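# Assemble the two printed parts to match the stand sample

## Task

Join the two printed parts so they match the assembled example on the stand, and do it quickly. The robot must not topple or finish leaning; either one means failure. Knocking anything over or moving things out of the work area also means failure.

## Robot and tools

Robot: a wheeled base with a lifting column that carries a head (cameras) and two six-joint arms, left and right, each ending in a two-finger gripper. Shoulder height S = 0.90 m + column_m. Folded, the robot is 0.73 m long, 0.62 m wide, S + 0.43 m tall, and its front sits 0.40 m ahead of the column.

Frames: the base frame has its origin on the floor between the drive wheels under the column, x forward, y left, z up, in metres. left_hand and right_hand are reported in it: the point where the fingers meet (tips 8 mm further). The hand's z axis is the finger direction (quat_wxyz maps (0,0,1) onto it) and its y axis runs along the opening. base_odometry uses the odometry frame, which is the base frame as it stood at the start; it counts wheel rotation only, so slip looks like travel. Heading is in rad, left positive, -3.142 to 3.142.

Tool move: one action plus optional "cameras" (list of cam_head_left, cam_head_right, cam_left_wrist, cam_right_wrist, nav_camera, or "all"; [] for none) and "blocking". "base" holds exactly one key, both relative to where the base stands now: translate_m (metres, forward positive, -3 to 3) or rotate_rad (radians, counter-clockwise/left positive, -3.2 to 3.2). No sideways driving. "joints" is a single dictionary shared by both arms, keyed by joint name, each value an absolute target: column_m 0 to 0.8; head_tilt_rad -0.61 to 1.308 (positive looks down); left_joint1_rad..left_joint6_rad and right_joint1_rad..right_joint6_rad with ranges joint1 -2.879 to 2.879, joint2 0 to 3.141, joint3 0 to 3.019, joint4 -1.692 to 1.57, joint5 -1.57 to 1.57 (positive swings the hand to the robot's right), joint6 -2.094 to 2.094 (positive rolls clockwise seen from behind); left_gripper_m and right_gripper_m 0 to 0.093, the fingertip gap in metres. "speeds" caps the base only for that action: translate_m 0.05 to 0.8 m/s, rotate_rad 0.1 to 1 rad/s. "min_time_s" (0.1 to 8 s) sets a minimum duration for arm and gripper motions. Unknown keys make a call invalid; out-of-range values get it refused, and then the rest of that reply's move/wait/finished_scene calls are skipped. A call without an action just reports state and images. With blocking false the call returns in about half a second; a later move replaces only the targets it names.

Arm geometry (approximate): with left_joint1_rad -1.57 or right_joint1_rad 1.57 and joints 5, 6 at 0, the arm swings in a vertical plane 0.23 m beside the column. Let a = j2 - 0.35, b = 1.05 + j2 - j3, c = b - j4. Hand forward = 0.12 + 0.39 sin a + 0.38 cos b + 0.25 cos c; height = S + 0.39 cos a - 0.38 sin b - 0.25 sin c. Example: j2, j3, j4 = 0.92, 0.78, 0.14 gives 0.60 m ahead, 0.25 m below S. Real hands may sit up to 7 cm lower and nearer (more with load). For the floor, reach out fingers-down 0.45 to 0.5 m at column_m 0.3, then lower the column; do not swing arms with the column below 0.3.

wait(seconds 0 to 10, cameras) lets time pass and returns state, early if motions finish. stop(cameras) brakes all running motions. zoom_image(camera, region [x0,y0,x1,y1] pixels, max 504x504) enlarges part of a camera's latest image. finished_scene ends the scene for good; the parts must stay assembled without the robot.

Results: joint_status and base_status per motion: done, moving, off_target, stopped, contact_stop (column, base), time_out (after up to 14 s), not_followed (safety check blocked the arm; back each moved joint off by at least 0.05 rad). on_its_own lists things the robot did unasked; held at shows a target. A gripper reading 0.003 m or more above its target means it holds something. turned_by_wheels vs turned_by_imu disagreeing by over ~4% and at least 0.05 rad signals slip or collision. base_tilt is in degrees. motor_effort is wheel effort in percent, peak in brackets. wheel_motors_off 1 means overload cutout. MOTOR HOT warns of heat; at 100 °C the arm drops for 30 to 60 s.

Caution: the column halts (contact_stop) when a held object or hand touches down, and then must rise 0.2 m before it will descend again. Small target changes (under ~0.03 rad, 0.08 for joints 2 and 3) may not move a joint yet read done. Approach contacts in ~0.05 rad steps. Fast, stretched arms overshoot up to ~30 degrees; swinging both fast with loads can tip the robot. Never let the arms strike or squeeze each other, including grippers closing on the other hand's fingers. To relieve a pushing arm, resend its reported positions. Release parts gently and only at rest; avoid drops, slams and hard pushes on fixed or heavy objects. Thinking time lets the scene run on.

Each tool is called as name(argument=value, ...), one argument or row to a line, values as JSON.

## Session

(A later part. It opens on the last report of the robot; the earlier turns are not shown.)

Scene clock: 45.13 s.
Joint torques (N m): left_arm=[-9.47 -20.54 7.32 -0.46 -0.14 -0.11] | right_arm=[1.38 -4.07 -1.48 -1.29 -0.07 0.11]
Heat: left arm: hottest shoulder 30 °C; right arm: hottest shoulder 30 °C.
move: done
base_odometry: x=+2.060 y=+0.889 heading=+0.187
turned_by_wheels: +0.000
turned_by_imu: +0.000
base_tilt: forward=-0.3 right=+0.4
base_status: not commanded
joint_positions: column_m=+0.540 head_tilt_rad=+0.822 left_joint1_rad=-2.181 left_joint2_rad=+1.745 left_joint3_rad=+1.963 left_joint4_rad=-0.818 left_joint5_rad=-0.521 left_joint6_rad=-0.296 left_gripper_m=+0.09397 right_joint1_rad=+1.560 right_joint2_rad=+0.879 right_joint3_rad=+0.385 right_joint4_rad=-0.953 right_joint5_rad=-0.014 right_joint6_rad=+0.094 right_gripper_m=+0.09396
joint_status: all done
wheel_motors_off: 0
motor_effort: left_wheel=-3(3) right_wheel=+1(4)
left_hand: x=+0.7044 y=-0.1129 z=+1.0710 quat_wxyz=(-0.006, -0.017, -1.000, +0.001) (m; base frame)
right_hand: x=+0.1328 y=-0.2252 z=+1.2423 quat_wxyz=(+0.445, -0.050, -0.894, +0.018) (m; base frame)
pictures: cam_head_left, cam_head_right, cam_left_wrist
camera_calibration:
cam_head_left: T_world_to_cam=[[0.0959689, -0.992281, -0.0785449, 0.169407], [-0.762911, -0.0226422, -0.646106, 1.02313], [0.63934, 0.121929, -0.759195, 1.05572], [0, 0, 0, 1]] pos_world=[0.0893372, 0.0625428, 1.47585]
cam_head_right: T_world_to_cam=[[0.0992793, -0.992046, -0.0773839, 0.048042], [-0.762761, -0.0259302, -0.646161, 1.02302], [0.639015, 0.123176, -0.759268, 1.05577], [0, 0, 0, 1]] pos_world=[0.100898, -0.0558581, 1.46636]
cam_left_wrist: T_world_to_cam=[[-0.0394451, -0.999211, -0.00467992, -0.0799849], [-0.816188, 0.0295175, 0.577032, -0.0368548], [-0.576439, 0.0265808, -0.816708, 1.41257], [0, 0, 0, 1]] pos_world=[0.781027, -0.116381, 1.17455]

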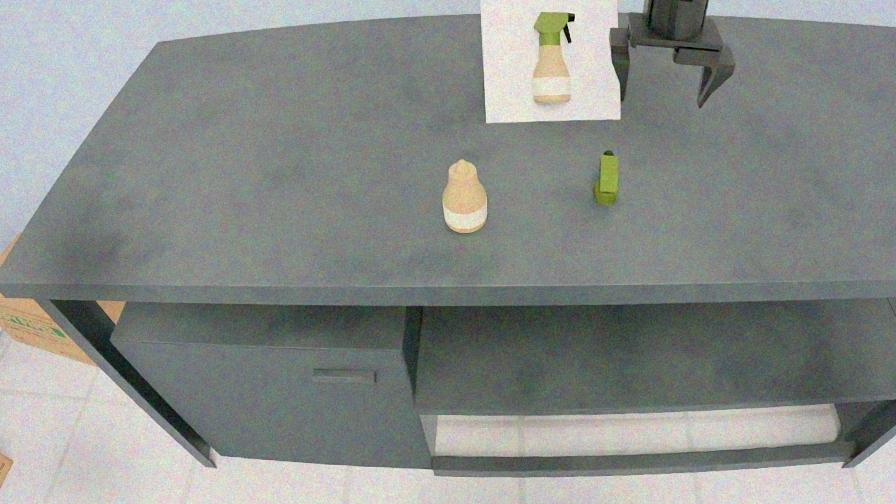

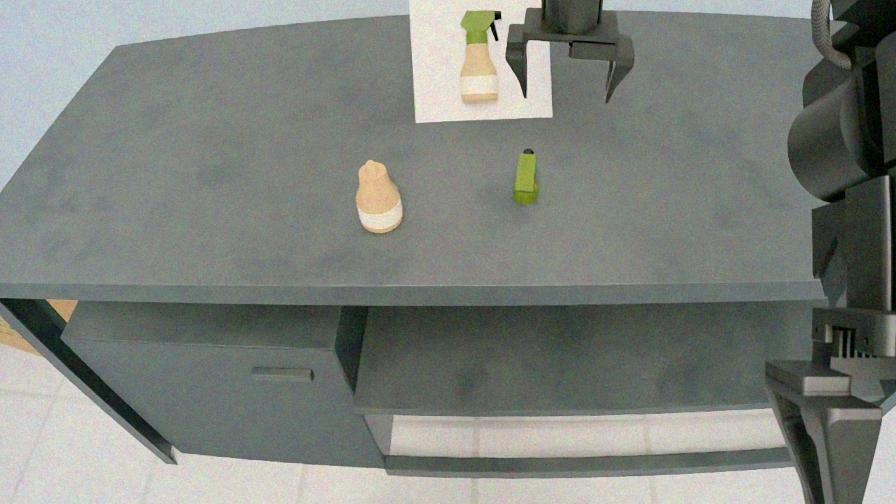

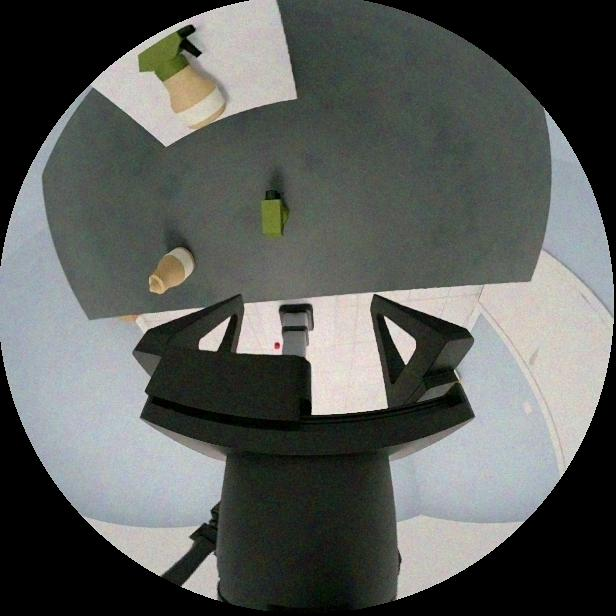

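move(
  joints={"column_m": 0.49, "left_joint1_rad": -2.089, "left_joint2_rad": 1.79, "left_joint3_rad": 2.097, "left_joint4_rad": -0.891, "left_joint5_rad": -0.445, "left_joint6_rad": -0.27},
  cameras=["cam_head_left", "cam_head_right", "cam_left_wrist"],
)

zoom_image(
  camera="cam_left_wrist",
  region=[206, 206, 406, 406],
)

zoom_image(
  camera="cam_head_right",
  region=[470, 40, 620, 200],
)

Scene clock: 53.07 s.
Joint torques (N m): left_arm=[-8.82 -22.18 9.35 -0.31 -0.14 -0.05] | right_arm=[1.32 -4.07 -1.48 -1.28 -0.07 0.11]
Heat: left arm: hottest shoulder 32 °C; right arm: hottest shoulder 30 °C.
move: done
base_odometry: x=+2.060 y=+0.889 heading=+0.187
turned_by_wheels: +0.000
turned_by_imu: +0.000
base_tilt: forward=-0.2 right=+0.5
base_status: not commanded
joint_positions: column_m=+0.490 head_tilt_rad=+0.822 left_joint1_rad=-2.078 left_joint2_rad=+1.774 left_joint3_rad=+2.063 left_joint4_rad=-0.883 left_joint5_rad=-0.445 left_joint6_rad=-0.272 left_gripper_m=+0.09397 right_joint1_rad=+1.560 right_joint2_rad=+0.879 right_joint3_rad=+0.385 right_joint4_rad=-0.953 right_joint5_rad=-0.014 right_joint6_rad=+0.094 right_gripper_m=+0.09396
joint_status: all done
wheel_motors_off: 0
motor_effort: left_wheel=-2(3) right_wheel=+1(3)
left_hand: x=+0.7387 y=-0.0611 z=+1.0018 quat_wxyz=(+0.002, -0.002, -1.000, -0.006) (m; base frame)
right_hand: x=+0.1328 y=-0.2252 z=+1.1924 quat_wxyz=(+0.445, -0.050, -0.894, +0.018) (m; base frame)
pictures: cam_head_left, cam_head_right, cam_left_wrist
camera_calibration:
cam_head_left: T_world_to_cam=[[0.0959689, -0.992281, -0.0785449, 0.165488], [-0.762911, -0.0226422, -0.646106, 0.990889], [0.63934, 0.121929, -0.759195, 1.01783], [0, 0, 0, 1]] pos_world=[0.0893372, 0.0625428, 1.42595]
cam_head_right: T_world_to_cam=[[0.0992793, -0.992046, -0.0773839, 0.0441805], [-0.762761, -0.0259302, -0.646161, 0.990776], [0.639015, 0.123176, -0.759268, 1.01788], [0, 0, 0, 1]] pos_world=[0.100898, -0.0558581, 1.41646]
cam_left_wrist: T_world_to_cam=[[-0.00953031, -0.999773, -0.0190661, -0.0349149], [-0.806569, -0.00358448, 0.591129, 0.00630648], [-0.591063, 0.0210117, -0.806351, 1.37458], [0, 0, 0, 1]] pos_world=[0.817217, -0.0637667, 1.104]

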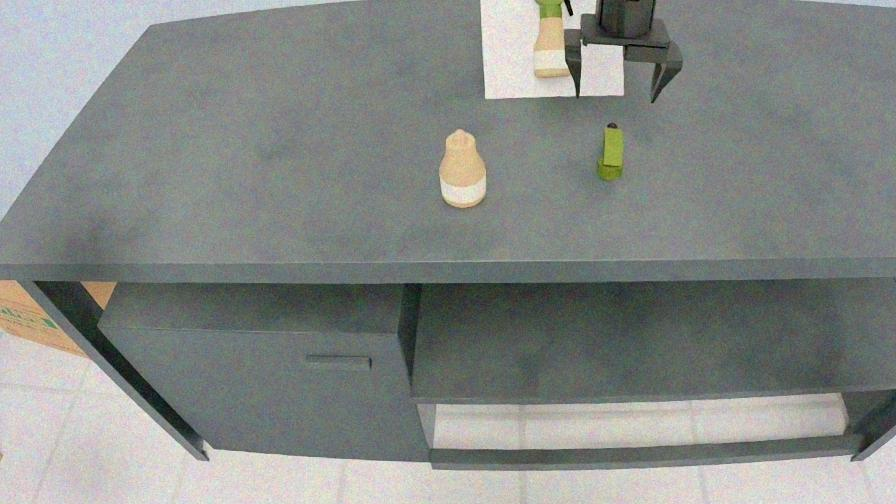

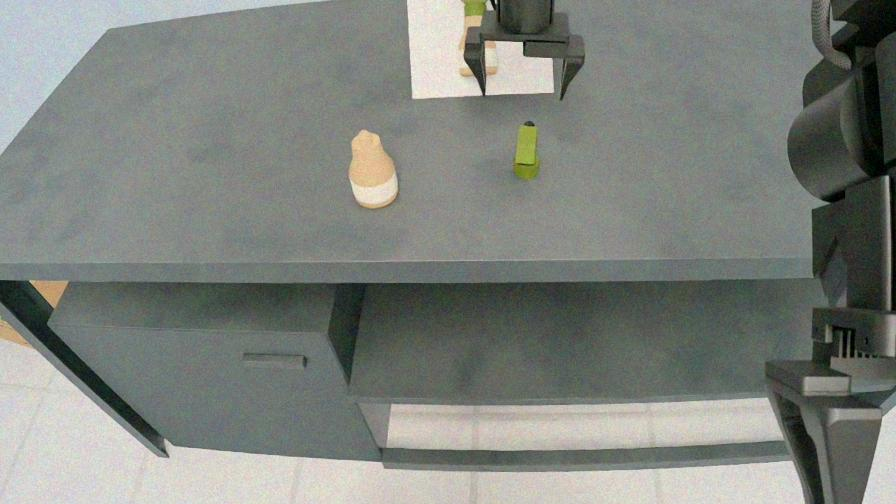

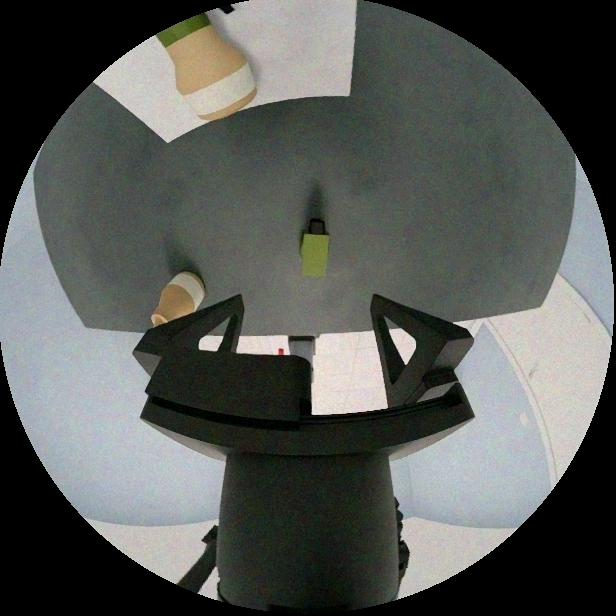

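Scaled by 2.520 from the camera's 616x616 image, which has a finer 880x880 frame.

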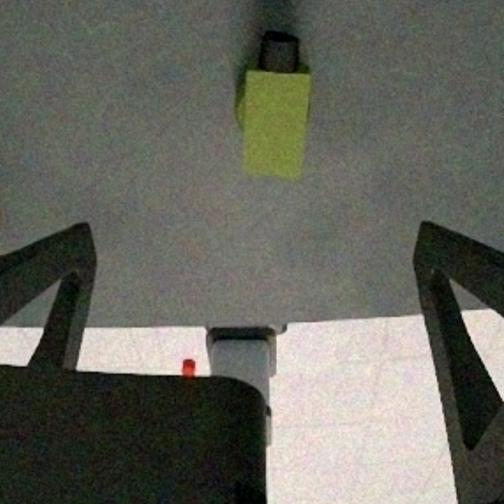

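Scaled by 3.150.

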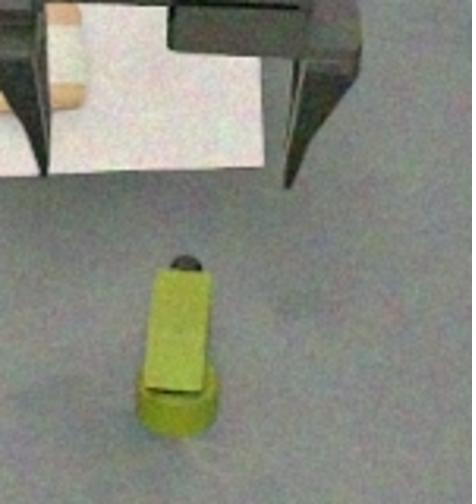

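move(
  joints={"column_m": 0.4},
)

move(
  joints={"left_gripper_m": 0.012},
  cameras=["cam_head_left", "cam_head_right", "cam_left_wrist"],
)

zoom_image(
  camera="cam_left_wrist",
  region=[246, 226, 366, 346],
)

zoom_image(
  camera="cam_head_right",
  region=[460, 30, 600, 170],
)

Scene clock: 58.70 s.
Joint torques (N m): left_arm=[-8.82 -21.77 9.36 -0.32 -0.13 -0.04] | right_arm=[1.38 -4.07 -1.48 -1.28 -0.07 0.11]
Heat: left arm: hottest shoulder 33 °C; right arm: hottest shoulder 30 °C.
move: done
base_odometry: x=+2.060 y=+0.889 heading=+0.187
turned_by_wheels: +0.000
turned_by_imu: +0.000
base_tilt: forward=-0.3 right=+0.4
base_status: not commanded
joint_positions: column_m=+0.400 head_tilt_rad=+0.822 left_joint1_rad=-2.079 left_joint2_rad=+1.774 left_joint3_rad=+2.063 left_joint4_rad=-0.883 left_joint5_rad=-0.445 left_joint6_rad=-0.272 left_gripper_m=+0.09397 right_joint1_rad=+1.560 right_joint2_rad=+0.879 right_joint3_rad=+0.385 right_joint4_rad=-0.953 right_joint5_rad=-0.014 right_joint6_rad=+0.094 right_gripper_m=+0.09396
joint_status: all done
wheel_motors_off: 0
motor_effort: left_wheel=-2(3) right_wheel=+1(2)
left_hand: x=+0.7387 y=-0.0614 z=+0.9119 quat_wxyz=(+0.002, -0.002, -1.000, -0.006) (m; base frame)
right_hand: x=+0.1328 y=-0.2252 z=+1.1024 quat_wxyz=(+0.445, -0.050, -0.894, +0.018) (m; base frame)
pictures: none

Scene clock: 59.40 s.
Joint torques (N m): left_arm=[-8.64 -21.77 9.35 -0.32 -0.15 -0.04] | right_arm=[1.32 -4.13 -1.48 -1.28 -0.07 0.11]
Heat: left arm: hottest shoulder 33 °C; right arm: hottest shoulder 30 °C.
move: off_target
base_odometry: x=+2.060 y=+0.889 heading=+0.187
turned_by_wheels: +0.000
turned_by_imu: +0.000
base_tilt: forward=-0.2 right=+0.4
base_status: not commanded
joint_positions: column_m=+0.400 head_tilt_rad=+0.822 left_joint1_rad=-2.079 left_joint2_rad=+1.774 left_joint3_rad=+2.063 left_joint4_rad=-0.883 left_joint5_rad=-0.445 left_joint6_rad=-0.272 left_gripper_m=+0.02311 right_joint1_rad=+1.560 right_joint2_rad=+0.879 right_joint3_rad=+0.385 right_joint4_rad=-0.953 right_joint5_rad=-0.014 right_joint6_rad=+0.094 right_gripper_m=+0.09396
joint_status: left_gripper_m off_target (ended at +0.02313, target +0.01200)
wheel_motors_off: 0
motor_effort: left_wheel=-2(3) right_wheel=+1(1)
left_hand: x=+0.7387 y=-0.0614 z=+0.9119 quat_wxyz=(+0.003, -0.002, -1.000, -0.006) (m; base frame)
right_hand: x=+0.1328 y=-0.2252 z=+1.1024 quat_wxyz=(+0.445, -0.050, -0.894, +0.018) (m; base frame)
pictures: cam_head_left, cam_head_right, cam_left_wrist
camera_calibration:
cam_head_left: T_world_to_cam=[[0.0959689, -0.992281, -0.0785449, 0.158419], [-0.762911, -0.0226422, -0.646106, 0.932739], [0.63934, 0.121929, -0.759195, 0.949505], [0, 0, 0, 1]] pos_world=[0.0893372, 0.0625428, 1.33595]
cam_head_right: T_world_to_cam=[[0.0992793, -0.992046, -0.0773839, 0.037216], [-0.762761, -0.0259302, -0.646161, 0.932621], [0.639015, 0.123176, -0.759268, 0.949546], [0, 0, 0, 1]] pos_world=[0.100898, -0.0558581, 1.32646]
cam_left_wrist: T_world_to_cam=[[-0.00972007, -0.999785, -0.0183076, -0.0375428], [-0.806481, -0.00298601, 0.591253, 0.0592085], [-0.59118, 0.0205118, -0.806279, 1.30203], [0, 0, 0, 1]] pos_world=[0.817118, -0.0640648, 1.0141]

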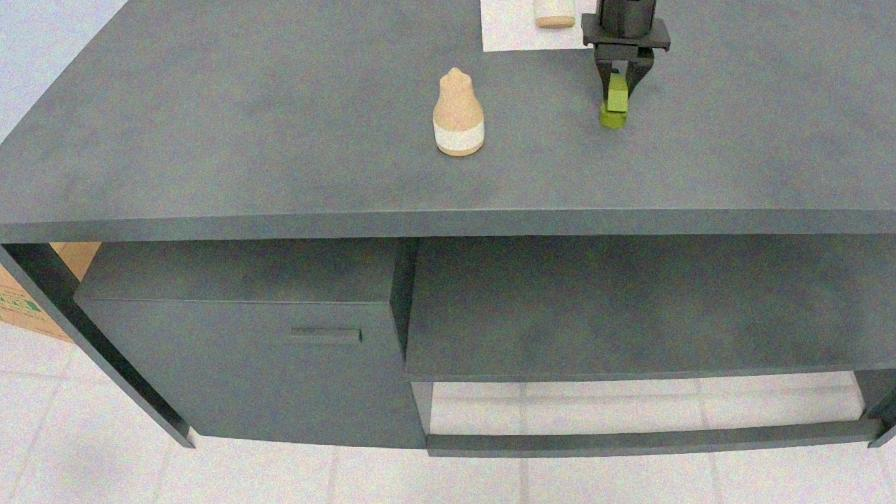

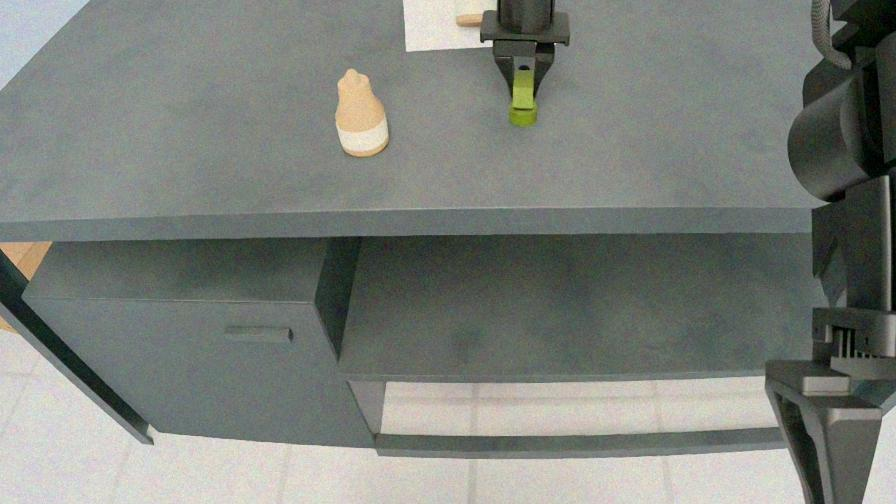

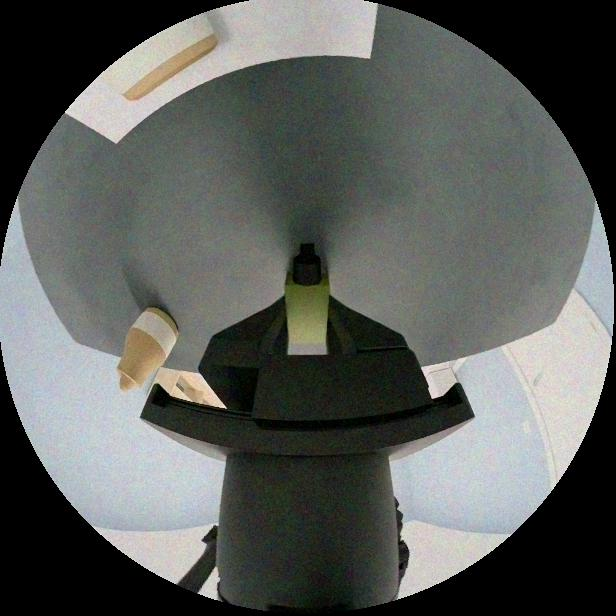

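Scaled by 4.200 from the camera's 616x616 image, which has a finer 880x880 frame.

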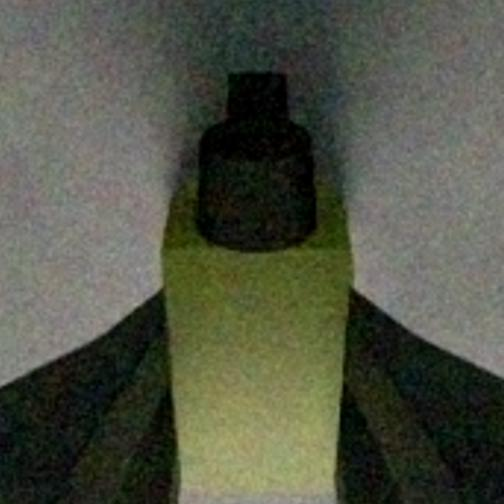

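Scaled by 3.600.

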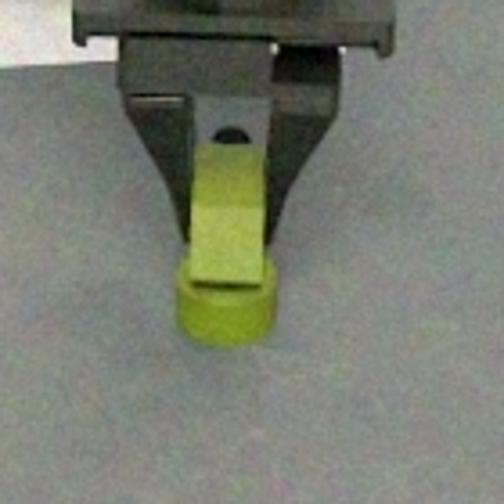

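move(
  joints={"column_m": 0.54},
)

move(
  joints={"column_m": 0.51, "left_joint1_rad": -1.761, "left_joint2_rad": 1.389, "left_joint3_rad": 1.528, "left_joint4_rad": -0.668, "left_joint5_rad": -0.164, "left_joint6_rad": 1.475},
  cameras=["cam_head_left", "cam_head_right", "cam_left_wrist"],
)

zoom_image(
  camera="cam_head_left",
  region=[400, 60, 540, 220],
)

zoom_image(
  camera="cam_head_right",
  region=[310, 60, 450, 220],
)

zoom_image(
  camera="cam_left_wrist",
  region=[236, 226, 376, 366],
)

Scene clock: 65.80 s.
Joint torques (N m): left_arm=[-8.82 -21.89 9.35 -0.32 -0.15 -0.05] | right_arm=[1.32 -4.07 -1.51 -1.29 -0.07 0.11]
Heat: left arm: hottest shoulder 33 °C; right arm: hottest shoulder 30 °C.
move: done
base_odometry: x=+2.060 y=+0.889 heading=+0.187
turned_by_wheels: +0.000
turned_by_imu: +0.000
base_tilt: forward=-0.3 right=+0.4
base_status: not commanded
joint_positions: column_m=+0.540 head_tilt_rad=+0.822 left_joint1_rad=-2.079 left_joint2_rad=+1.774 left_joint3_rad=+2.063 left_joint4_rad=-0.883 left_joint5_rad=-0.445 left_joint6_rad=-0.272 left_gripper_m=+0.02311 right_joint1_rad=+1.560 right_joint2_rad=+0.879 right_joint3_rad=+0.385 right_joint4_rad=-0.953 right_joint5_rad=-0.014 right_joint6_rad=+0.094 right_gripper_m=+0.09396
joint_status: all done
wheel_motors_off: 0
motor_effort: left_wheel=-1(2) right_wheel=+1(2)
left_hand: x=+0.7383 y=-0.0616 z=+1.0513 quat_wxyz=(+0.003, -0.002, -1.000, -0.006) (m; base frame)
right_hand: x=+0.1328 y=-0.2252 z=+1.2423 quat_wxyz=(+0.445, -0.050, -0.894, +0.018) (m; base frame)
pictures: none

Scene clock: 67.17 s.
Joint torques (N m): left_arm=[-0.38 -20.72 5.46 0.43 -0.04 0.01] | right_arm=[1.32 -4.07 -1.48 -1.28 -0.07 0.11]
Heat: left arm: hottest shoulder 33 °C; right arm: hottest shoulder 30 °C.
move: done
base_odometry: x=+2.059 y=+0.889 heading=+0.187
turned_by_wheels: +0.000
turned_by_imu: +0.000
base_tilt: forward=-0.3 right=+0.4
base_status: not commanded
joint_positions: column_m=+0.510 head_tilt_rad=+0.822 left_joint1_rad=-1.769 left_joint2_rad=+1.379 left_joint3_rad=+1.531 left_joint4_rad=-0.678 left_joint5_rad=-0.164 left_joint6_rad=+1.469 left_gripper_m=+0.02311 right_joint1_rad=+1.560 right_joint2_rad=+0.879 right_joint3_rad=+0.385 right_joint4_rad=-0.953 right_joint5_rad=-0.014 right_joint6_rad=+0.094 right_gripper_m=+0.09396
joint_status: all done
wheel_motors_off: 0
motor_effort: left_wheel=+0(5) right_wheel=+0(4)
left_hand: x=+0.6896 y=+0.1329 z=+1.0713 quat_wxyz=(-0.005, -0.706, -0.708, +0.001) (m; base frame)
right_hand: x=+0.1328 y=-0.2252 z=+1.2124 quat_wxyz=(+0.445, -0.050, -0.894, +0.018) (m; base frame)
pictures: cam_head_left, cam_head_right, cam_left_wrist
camera_calibration:
cam_head_left: T_world_to_cam=[[0.0959639, -0.992281, -0.0785397, 0.167052], [-0.762953, -0.0226496, -0.646057, 1.00374], [0.639292, 0.12192, -0.759238, 1.03308], [0, 0, 0, 1]] pos_world=[0.0893376, 0.0625429, 1.44595]
cam_head_right: T_world_to_cam=[[0.0992743, -0.992047, -0.0773789, 0.0457216], [-0.762802, -0.0259376, -0.646111, 1.00363], [0.638966, 0.123167, -0.759311, 1.03313], [0, 0, 0, 1]] pos_world=[0.100899, -0.055858, 1.43646]
cam_left_wrist: T_world_to_cam=[[-0.999916, 0.00276569, -0.0126585, 0.702822], [-0.00509377, 0.81439, 0.580296, -0.723447], [0.0119139, 0.580312, -0.814307, 0.915902], [0, 0, 0, 1]] pos_world=[0.688166, 0.0557149, 1.17454]

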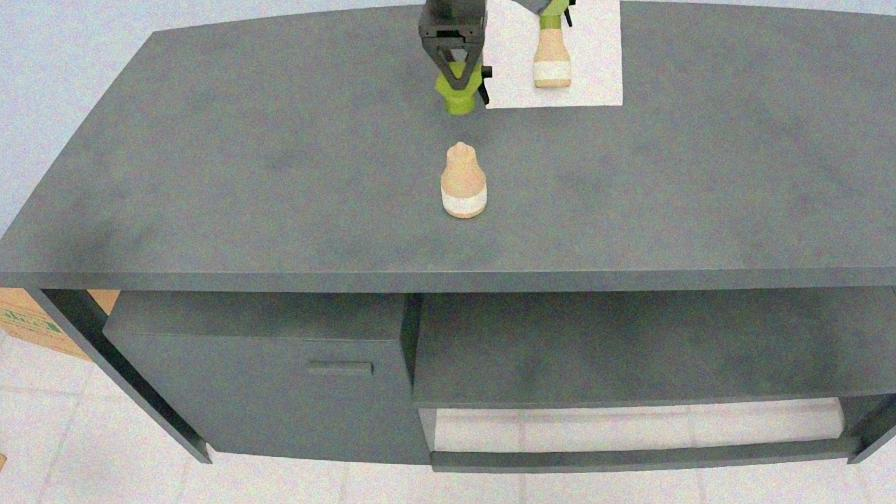

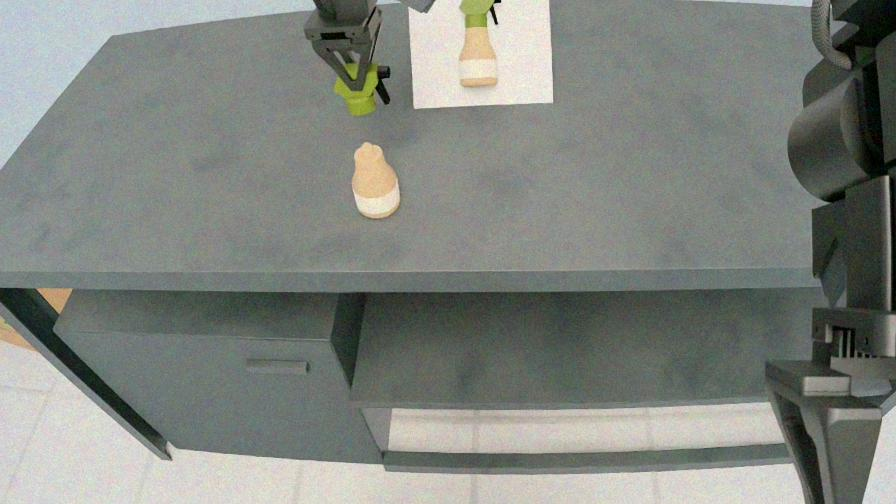

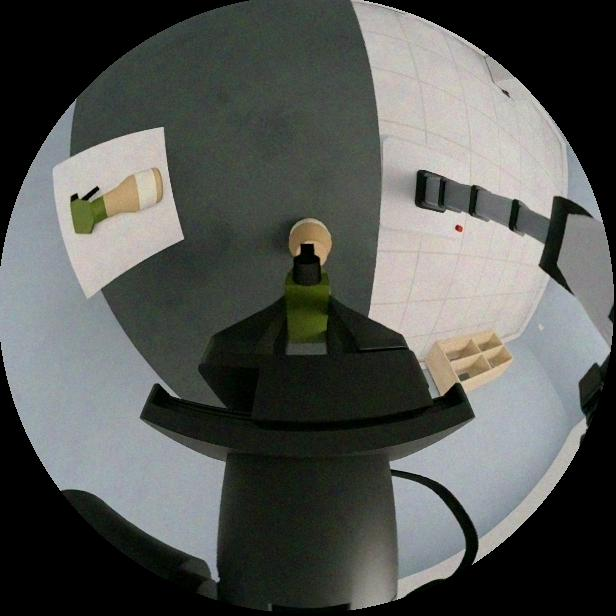

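Scaled by 3.150.

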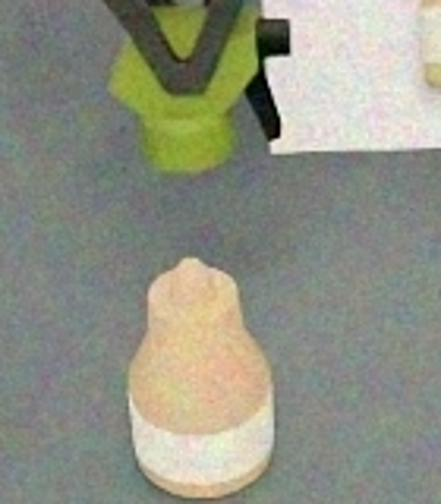

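Scaled by 3.150.

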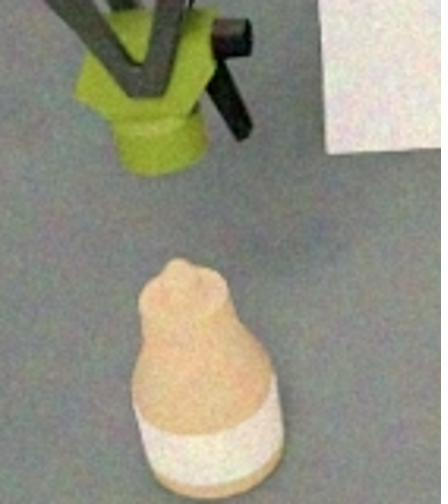

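Scaled by 3.600 from the camera's 616x616 image, which has a finer 880x880 frame.

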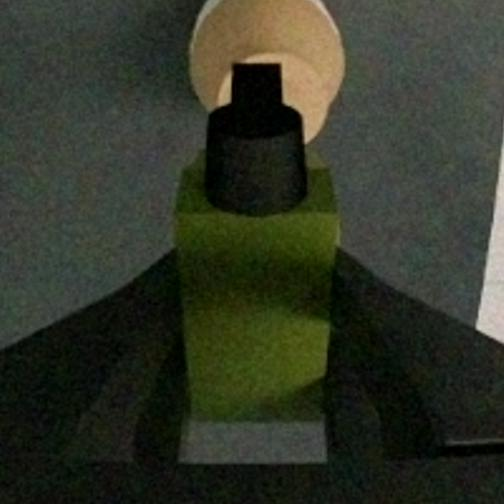

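zoom_image(
  camera="cam_left_wrist",
  region=[270, 210, 350, 290],
)

zoom_image(
  camera="cam_head_left",
  region=[425, 60, 505, 180],
)

zoom_image(
  camera="cam_head_right",
  region=[325, 60, 405, 180],
)

Scaled by 6.300 from the camera's 616x616 image, which has a finer 880x880 frame.

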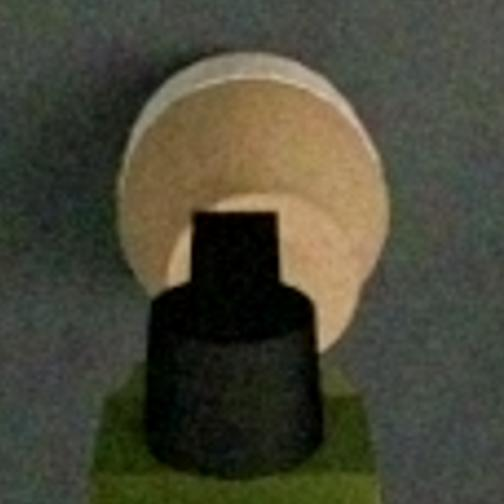

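Scaled by 4.200.

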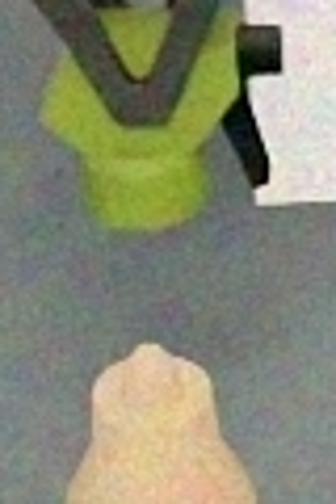

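Scaled by 4.200.

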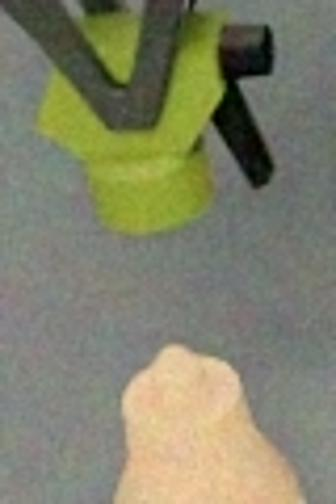

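move(
  joints={"left_joint4_rad": -0.76, "left_joint5_rad": -0.26},
)

move(
  joints={"left_joint4_rad": -0.677, "left_joint5_rad": -0.187, "column_m": 0.465},
  cameras=["cam_head_left", "cam_head_right", "cam_left_wrist"],
)

zoom_image(
  camera="cam_left_wrist",
  region=[270, 200, 350, 280],
)

zoom_image(
  camera="cam_head_left",
  region=[415, 50, 505, 170],
)

zoom_image(
  camera="cam_head_right",
  region=[315, 50, 405, 170],
)

Scene clock: 80.27 s.
Joint torques (N m): left_arm=[-0.38 -20.25 5.34 -0.5 -0.14 0.02] | right_arm=[1.32 -4.13 -1.48 -1.28 -0.07 0.11]
Heat: left arm: hottest shoulder 35 °C; right arm: hottest shoulder 30 °C.
move: done
base_odometry: x=+2.060 y=+0.889 heading=+0.187
turned_by_wheels: +0.000
turned_by_imu: +0.000
base_tilt: forward=-0.3 right=+0.4
base_status: not commanded
joint_positions: column_m=+0.510 head_tilt_rad=+0.822 left_joint1_rad=-1.769 left_joint2_rad=+1.379 left_joint3_rad=+1.531 left_joint4_rad=-0.752 left_joint5_rad=-0.259 left_joint6_rad=+1.469 left_gripper_m=+0.02311 right_joint1_rad=+1.560 right_joint2_rad=+0.879 right_joint3_rad=+0.385 right_joint4_rad=-0.953 right_joint5_rad=-0.014 right_joint6_rad=+0.094 right_gripper_m=+0.09396
joint_status: all done
wheel_motors_off: 0
motor_effort: left_wheel=+0(1) right_wheel=+0(1)
left_hand: x=+0.6734 y=+0.1514 z=+1.0725 quat_wxyz=(+0.053, -0.710, -0.702, -0.013) (m; base frame)
right_hand: x=+0.1328 y=-0.2252 z=+1.2124 quat_wxyz=(+0.445, -0.050, -0.894, +0.018) (m; base frame)
pictures: none

Scene clock: 81.43 s.
Joint torques (N m): left_arm=[-0.38 -20.54 5.42 0.36 0.01 0.02] | right_arm=[1.32 -4.07 -1.48 -1.28 -0.07 0.11]
Heat: left arm: hottest shoulder 35 °C; right arm: hottest shoulder 30 °C.
move: done
base_odometry: x=+2.059 y=+0.889 heading=+0.187
turned_by_wheels: +0.000
turned_by_imu: +0.000
base_tilt: forward=-0.3 right=+0.4
base_status: not commanded
joint_positions: column_m=+0.465 head_tilt_rad=+0.822 left_joint1_rad=-1.769 left_joint2_rad=+1.379 left_joint3_rad=+1.531 left_joint4_rad=-0.685 left_joint5_rad=-0.188 left_joint6_rad=+1.469 left_gripper_m=+0.02311 right_joint1_rad=+1.560 right_joint2_rad=+0.879 right_joint3_rad=+0.385 right_joint4_rad=-0.953 right_joint5_rad=-0.014 right_joint6_rad=+0.094 right_gripper_m=+0.09396
joint_status: all done
wheel_motors_off: 0
motor_effort: left_wheel=-1(1) right_wheel=+0(1)
left_hand: x=+0.6881 y=+0.1376 z=+1.0261 quat_wxyz=(+0.006, -0.706, -0.708, -0.006) (m; base frame)
right_hand: x=+0.1328 y=-0.2252 z=+1.1674 quat_wxyz=(+0.445, -0.050, -0.894, +0.018) (m; base frame)
pictures: cam_head_left, cam_head_right, cam_left_wrist
camera_calibration:
cam_head_left: T_world_to_cam=[[0.0959639, -0.992281, -0.0785397, 0.163517], [-0.762953, -0.0226496, -0.646057, 0.974672], [0.639292, 0.12192, -0.759238, 0.998917], [0, 0, 0, 1]] pos_world=[0.0893376, 0.0625429, 1.40095]
cam_head_right: T_world_to_cam=[[0.0992743, -0.992047, -0.0773789, 0.0422395], [-0.762802, -0.0259376, -0.646111, 0.974557], [0.638966, 0.123167, -0.759311, 0.998962], [0, 0, 0, 1]] pos_world=[0.100899, -0.055858, 1.39146]
cam_left_wrist: T_world_to_cam=[[-0.999966, 0.00405884, -0.00722062, 0.694961], [-0.00109683, 0.799159, 0.601119, -0.723104], [0.00821026, 0.601106, -0.799127, 0.86044], [0, 0, 0, 1]] pos_world=[0.68708, 0.0578385, 1.12729]

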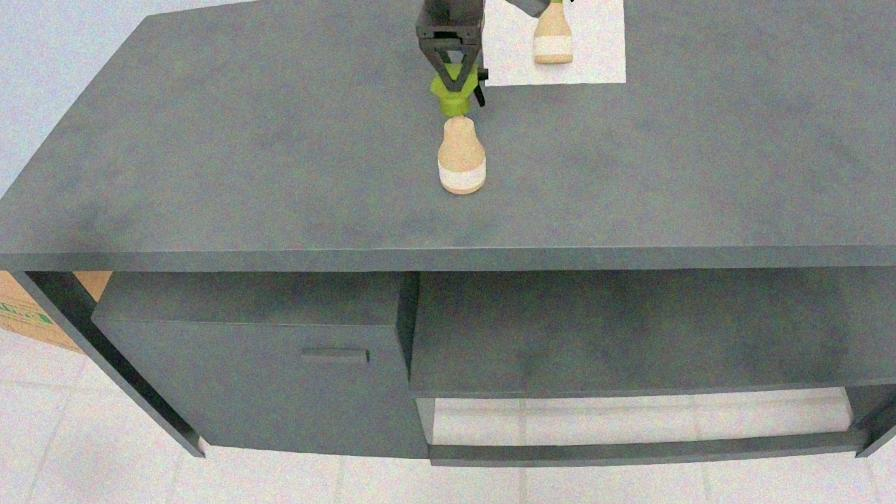

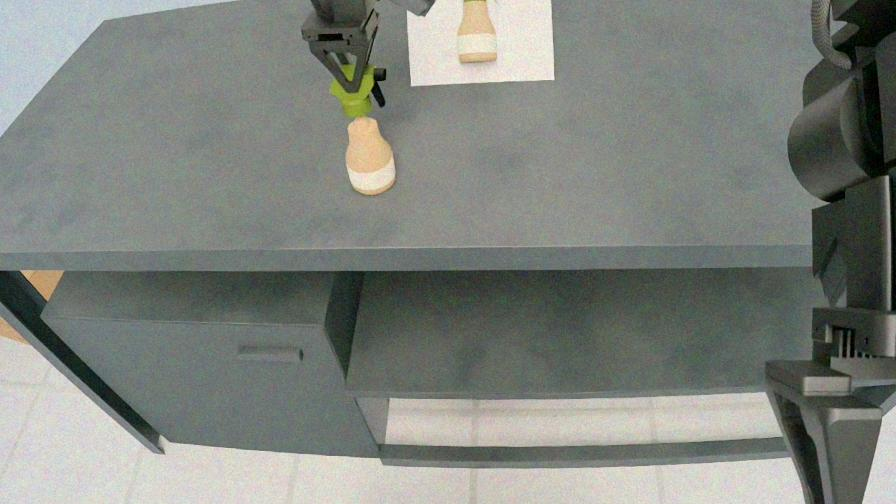

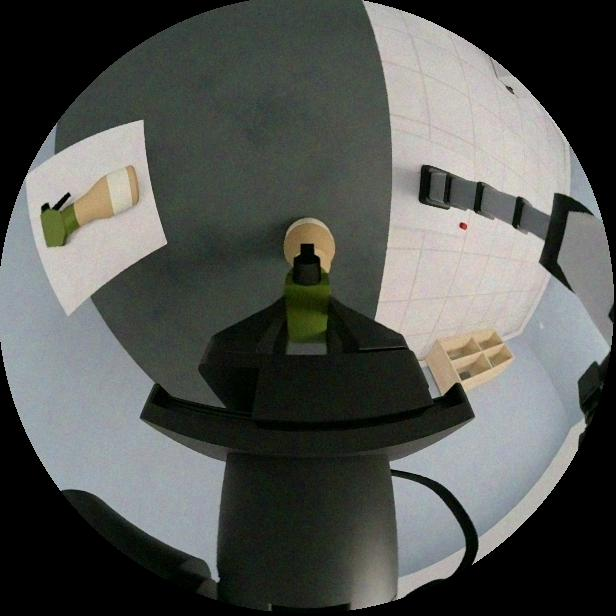

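Scaled by 6.300 from the camera's 616x616 image, which has a finer 880x880 frame.

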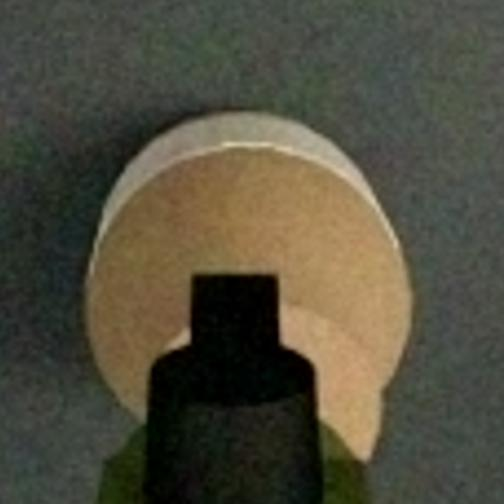

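Scaled by 4.200.

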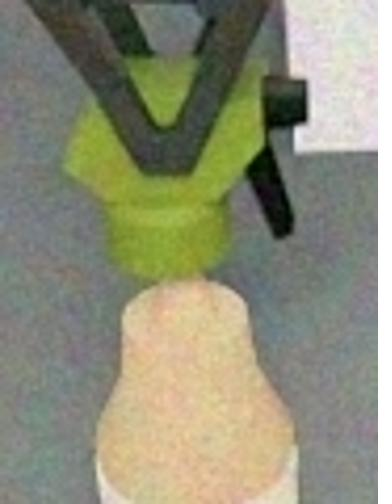

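Scaled by 4.200.

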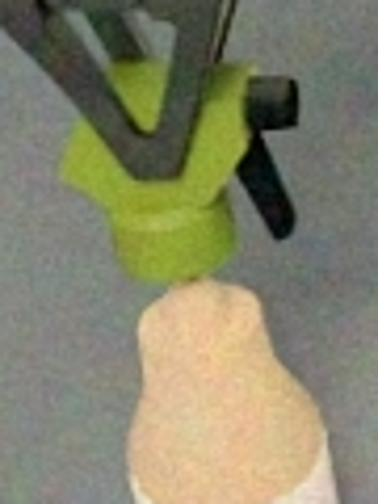

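move(
  joints={"left_joint4_rad": -0.77, "left_joint5_rad": -0.26},
)

move(
  joints={"left_joint4_rad": -0.686, "left_joint5_rad": -0.173, "column_m": 0.46},
  cameras=["cam_head_left", "cam_head_right", "cam_left_wrist"],
)

zoom_image(
  camera="cam_left_wrist",
  region=[270, 200, 350, 280],
)

zoom_image(
  camera="cam_head_left",
  region=[415, 50, 505, 170],
)

zoom_image(
  camera="cam_head_right",
  region=[315, 50, 405, 170],
)

Scene clock: 85.23 s.
Joint torques (N m): left_arm=[-0.38 -20.48 5.35 -0.55 -0.15 0.02] | right_arm=[1.32 -4.07 -1.48 -1.29 -0.07 0.11]
Heat: left arm: hottest shoulder 36 °C; right arm: hottest shoulder 30 °C.
move: done
base_odometry: x=+2.059 y=+0.889 heading=+0.187
turned_by_wheels: +0.000
turned_by_imu: +0.000
base_tilt: forward=-0.3 right=+0.4
base_status: not commanded
joint_positions: column_m=+0.465 head_tilt_rad=+0.822 left_joint1_rad=-1.769 left_joint2_rad=+1.379 left_joint3_rad=+1.531 left_joint4_rad=-0.762 left_joint5_rad=-0.258 left_joint6_rad=+1.469 left_gripper_m=+0.02311 right_joint1_rad=+1.560 right_joint2_rad=+0.879 right_joint3_rad=+0.385 right_joint4_rad=-0.953 right_joint5_rad=-0.014 right_joint6_rad=+0.094 right_gripper_m=+0.09396
joint_status: all done
wheel_motors_off: 0
motor_effort: left_wheel=+0(1) right_wheel=+0(1)
left_hand: x=+0.6709 y=+0.1516 z=+1.0275 quat_wxyz=(+0.057, -0.711, -0.701, -0.010) (m; base frame)
right_hand: x=+0.1328 y=-0.2252 z=+1.1674 quat_wxyz=(+0.445, -0.050, -0.894, +0.018) (m; base frame)
pictures: none

Scene clock: 85.83 s.
Joint torques (N m): left_arm=[-0.56 -20.54 5.44 0.43 0.02 0.02] | right_arm=[1.32 -4.07 -1.48 -1.29 -0.07 0.11]
Heat: left arm: hottest shoulder 36 °C; right arm: hottest shoulder 30 °C.
move: done
base_odometry: x=+2.060 y=+0.889 heading=+0.187
turned_by_wheels: +0.000
turned_by_imu: +0.000
base_tilt: forward=-0.3 right=+0.4
base_status: not commanded
joint_positions: column_m=+0.460 head_tilt_rad=+0.822 left_joint1_rad=-1.768 left_joint2_rad=+1.379 left_joint3_rad=+1.531 left_joint4_rad=-0.696 left_joint5_rad=-0.175 left_joint6_rad=+1.469 left_gripper_m=+0.02311 right_joint1_rad=+1.560 right_joint2_rad=+0.879 right_joint3_rad=+0.385 right_joint4_rad=-0.953 right_joint5_rad=-0.014 right_joint6_rad=+0.094 right_gripper_m=+0.09396
joint_status: all done
wheel_motors_off: 0
motor_effort: left_wheel=-1(1) right_wheel=+1(1)
left_hand: x=+0.6853 y=+0.1357 z=+1.0211 quat_wxyz=(+0.006, -0.707, -0.707, +0.002) (m; base frame)
right_hand: x=+0.1328 y=-0.2252 z=+1.1624 quat_wxyz=(+0.445, -0.050, -0.894, +0.018) (m; base frame)
pictures: cam_head_left, cam_head_right, cam_left_wrist
camera_calibration:
cam_head_left: T_world_to_cam=[[0.0959639, -0.992281, -0.0785397, 0.163132], [-0.762953, -0.0226496, -0.646057, 0.971506], [0.639292, 0.12192, -0.759238, 0.995197], [0, 0, 0, 1]] pos_world=[0.0893376, 0.0625429, 1.39605]
cam_head_right: T_world_to_cam=[[0.0992743, -0.992047, -0.0773789, 0.0418526], [-0.762802, -0.0259376, -0.646111, 0.971327], [0.638966, 0.123167, -0.759311, 0.995165], [0, 0, 0, 1]] pos_world=[0.100899, -0.055858, 1.38646]
cam_left_wrist: T_world_to_cam=[[-0.999976, 0.00552569, 0.00429441, 0.680256], [0.00699546, 0.806524, 0.591161, -0.714918], [-0.000196975, 0.591176, -0.806542, 0.872265], [0, 0, 0, 1]] pos_world=[0.685412, 0.0571775, 1.12323]

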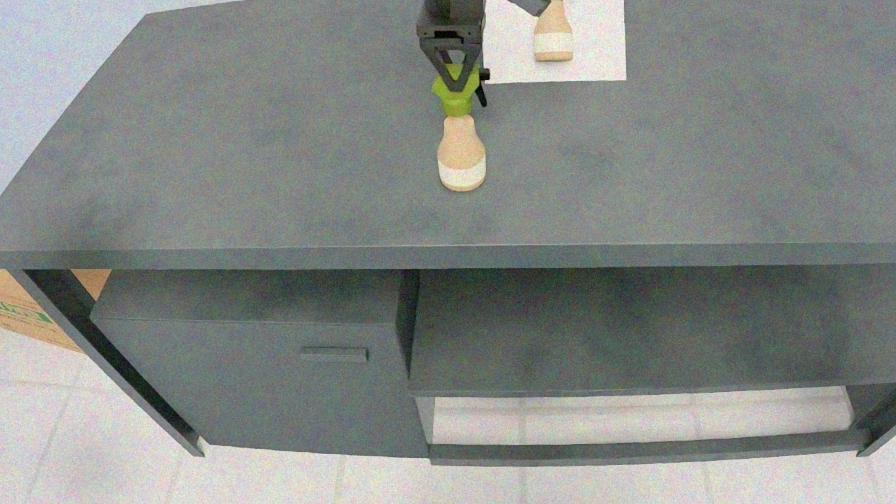

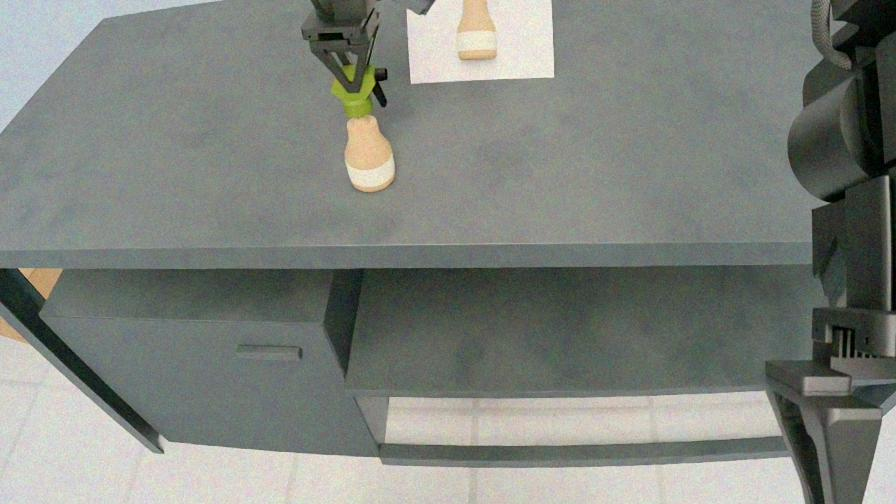

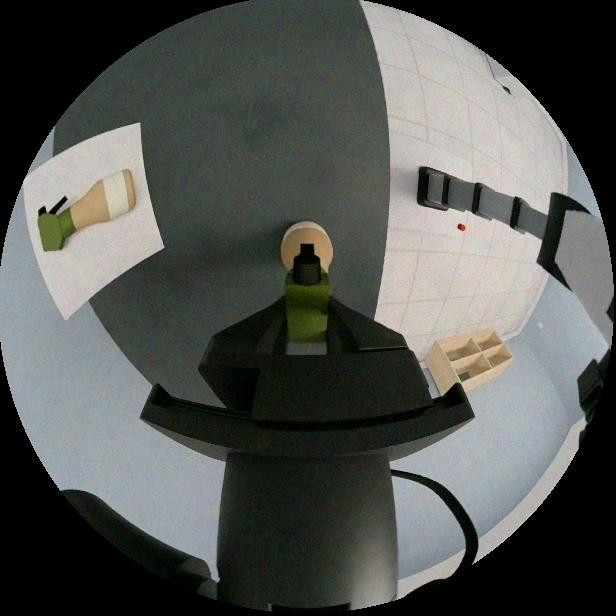

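Scaled by 6.300 from the camera's 616x616 image, which has a finer 880x880 frame.

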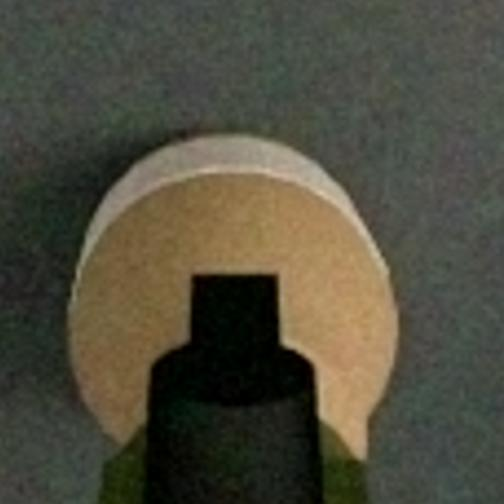

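Scaled by 4.200.

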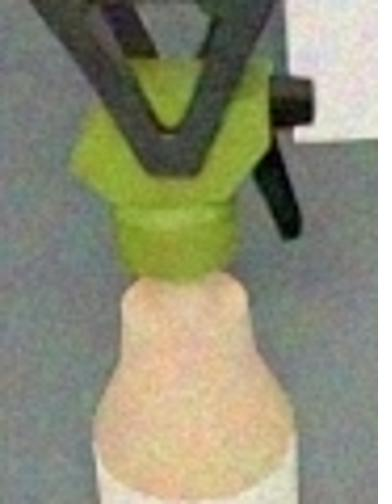

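Scaled by 4.200.

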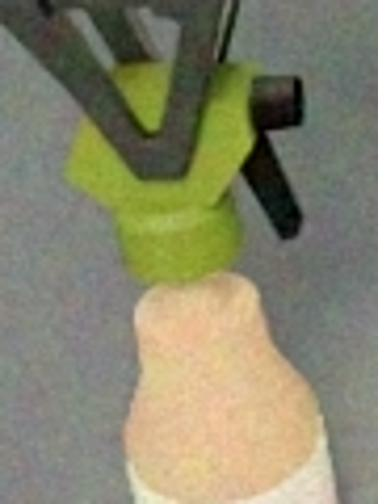

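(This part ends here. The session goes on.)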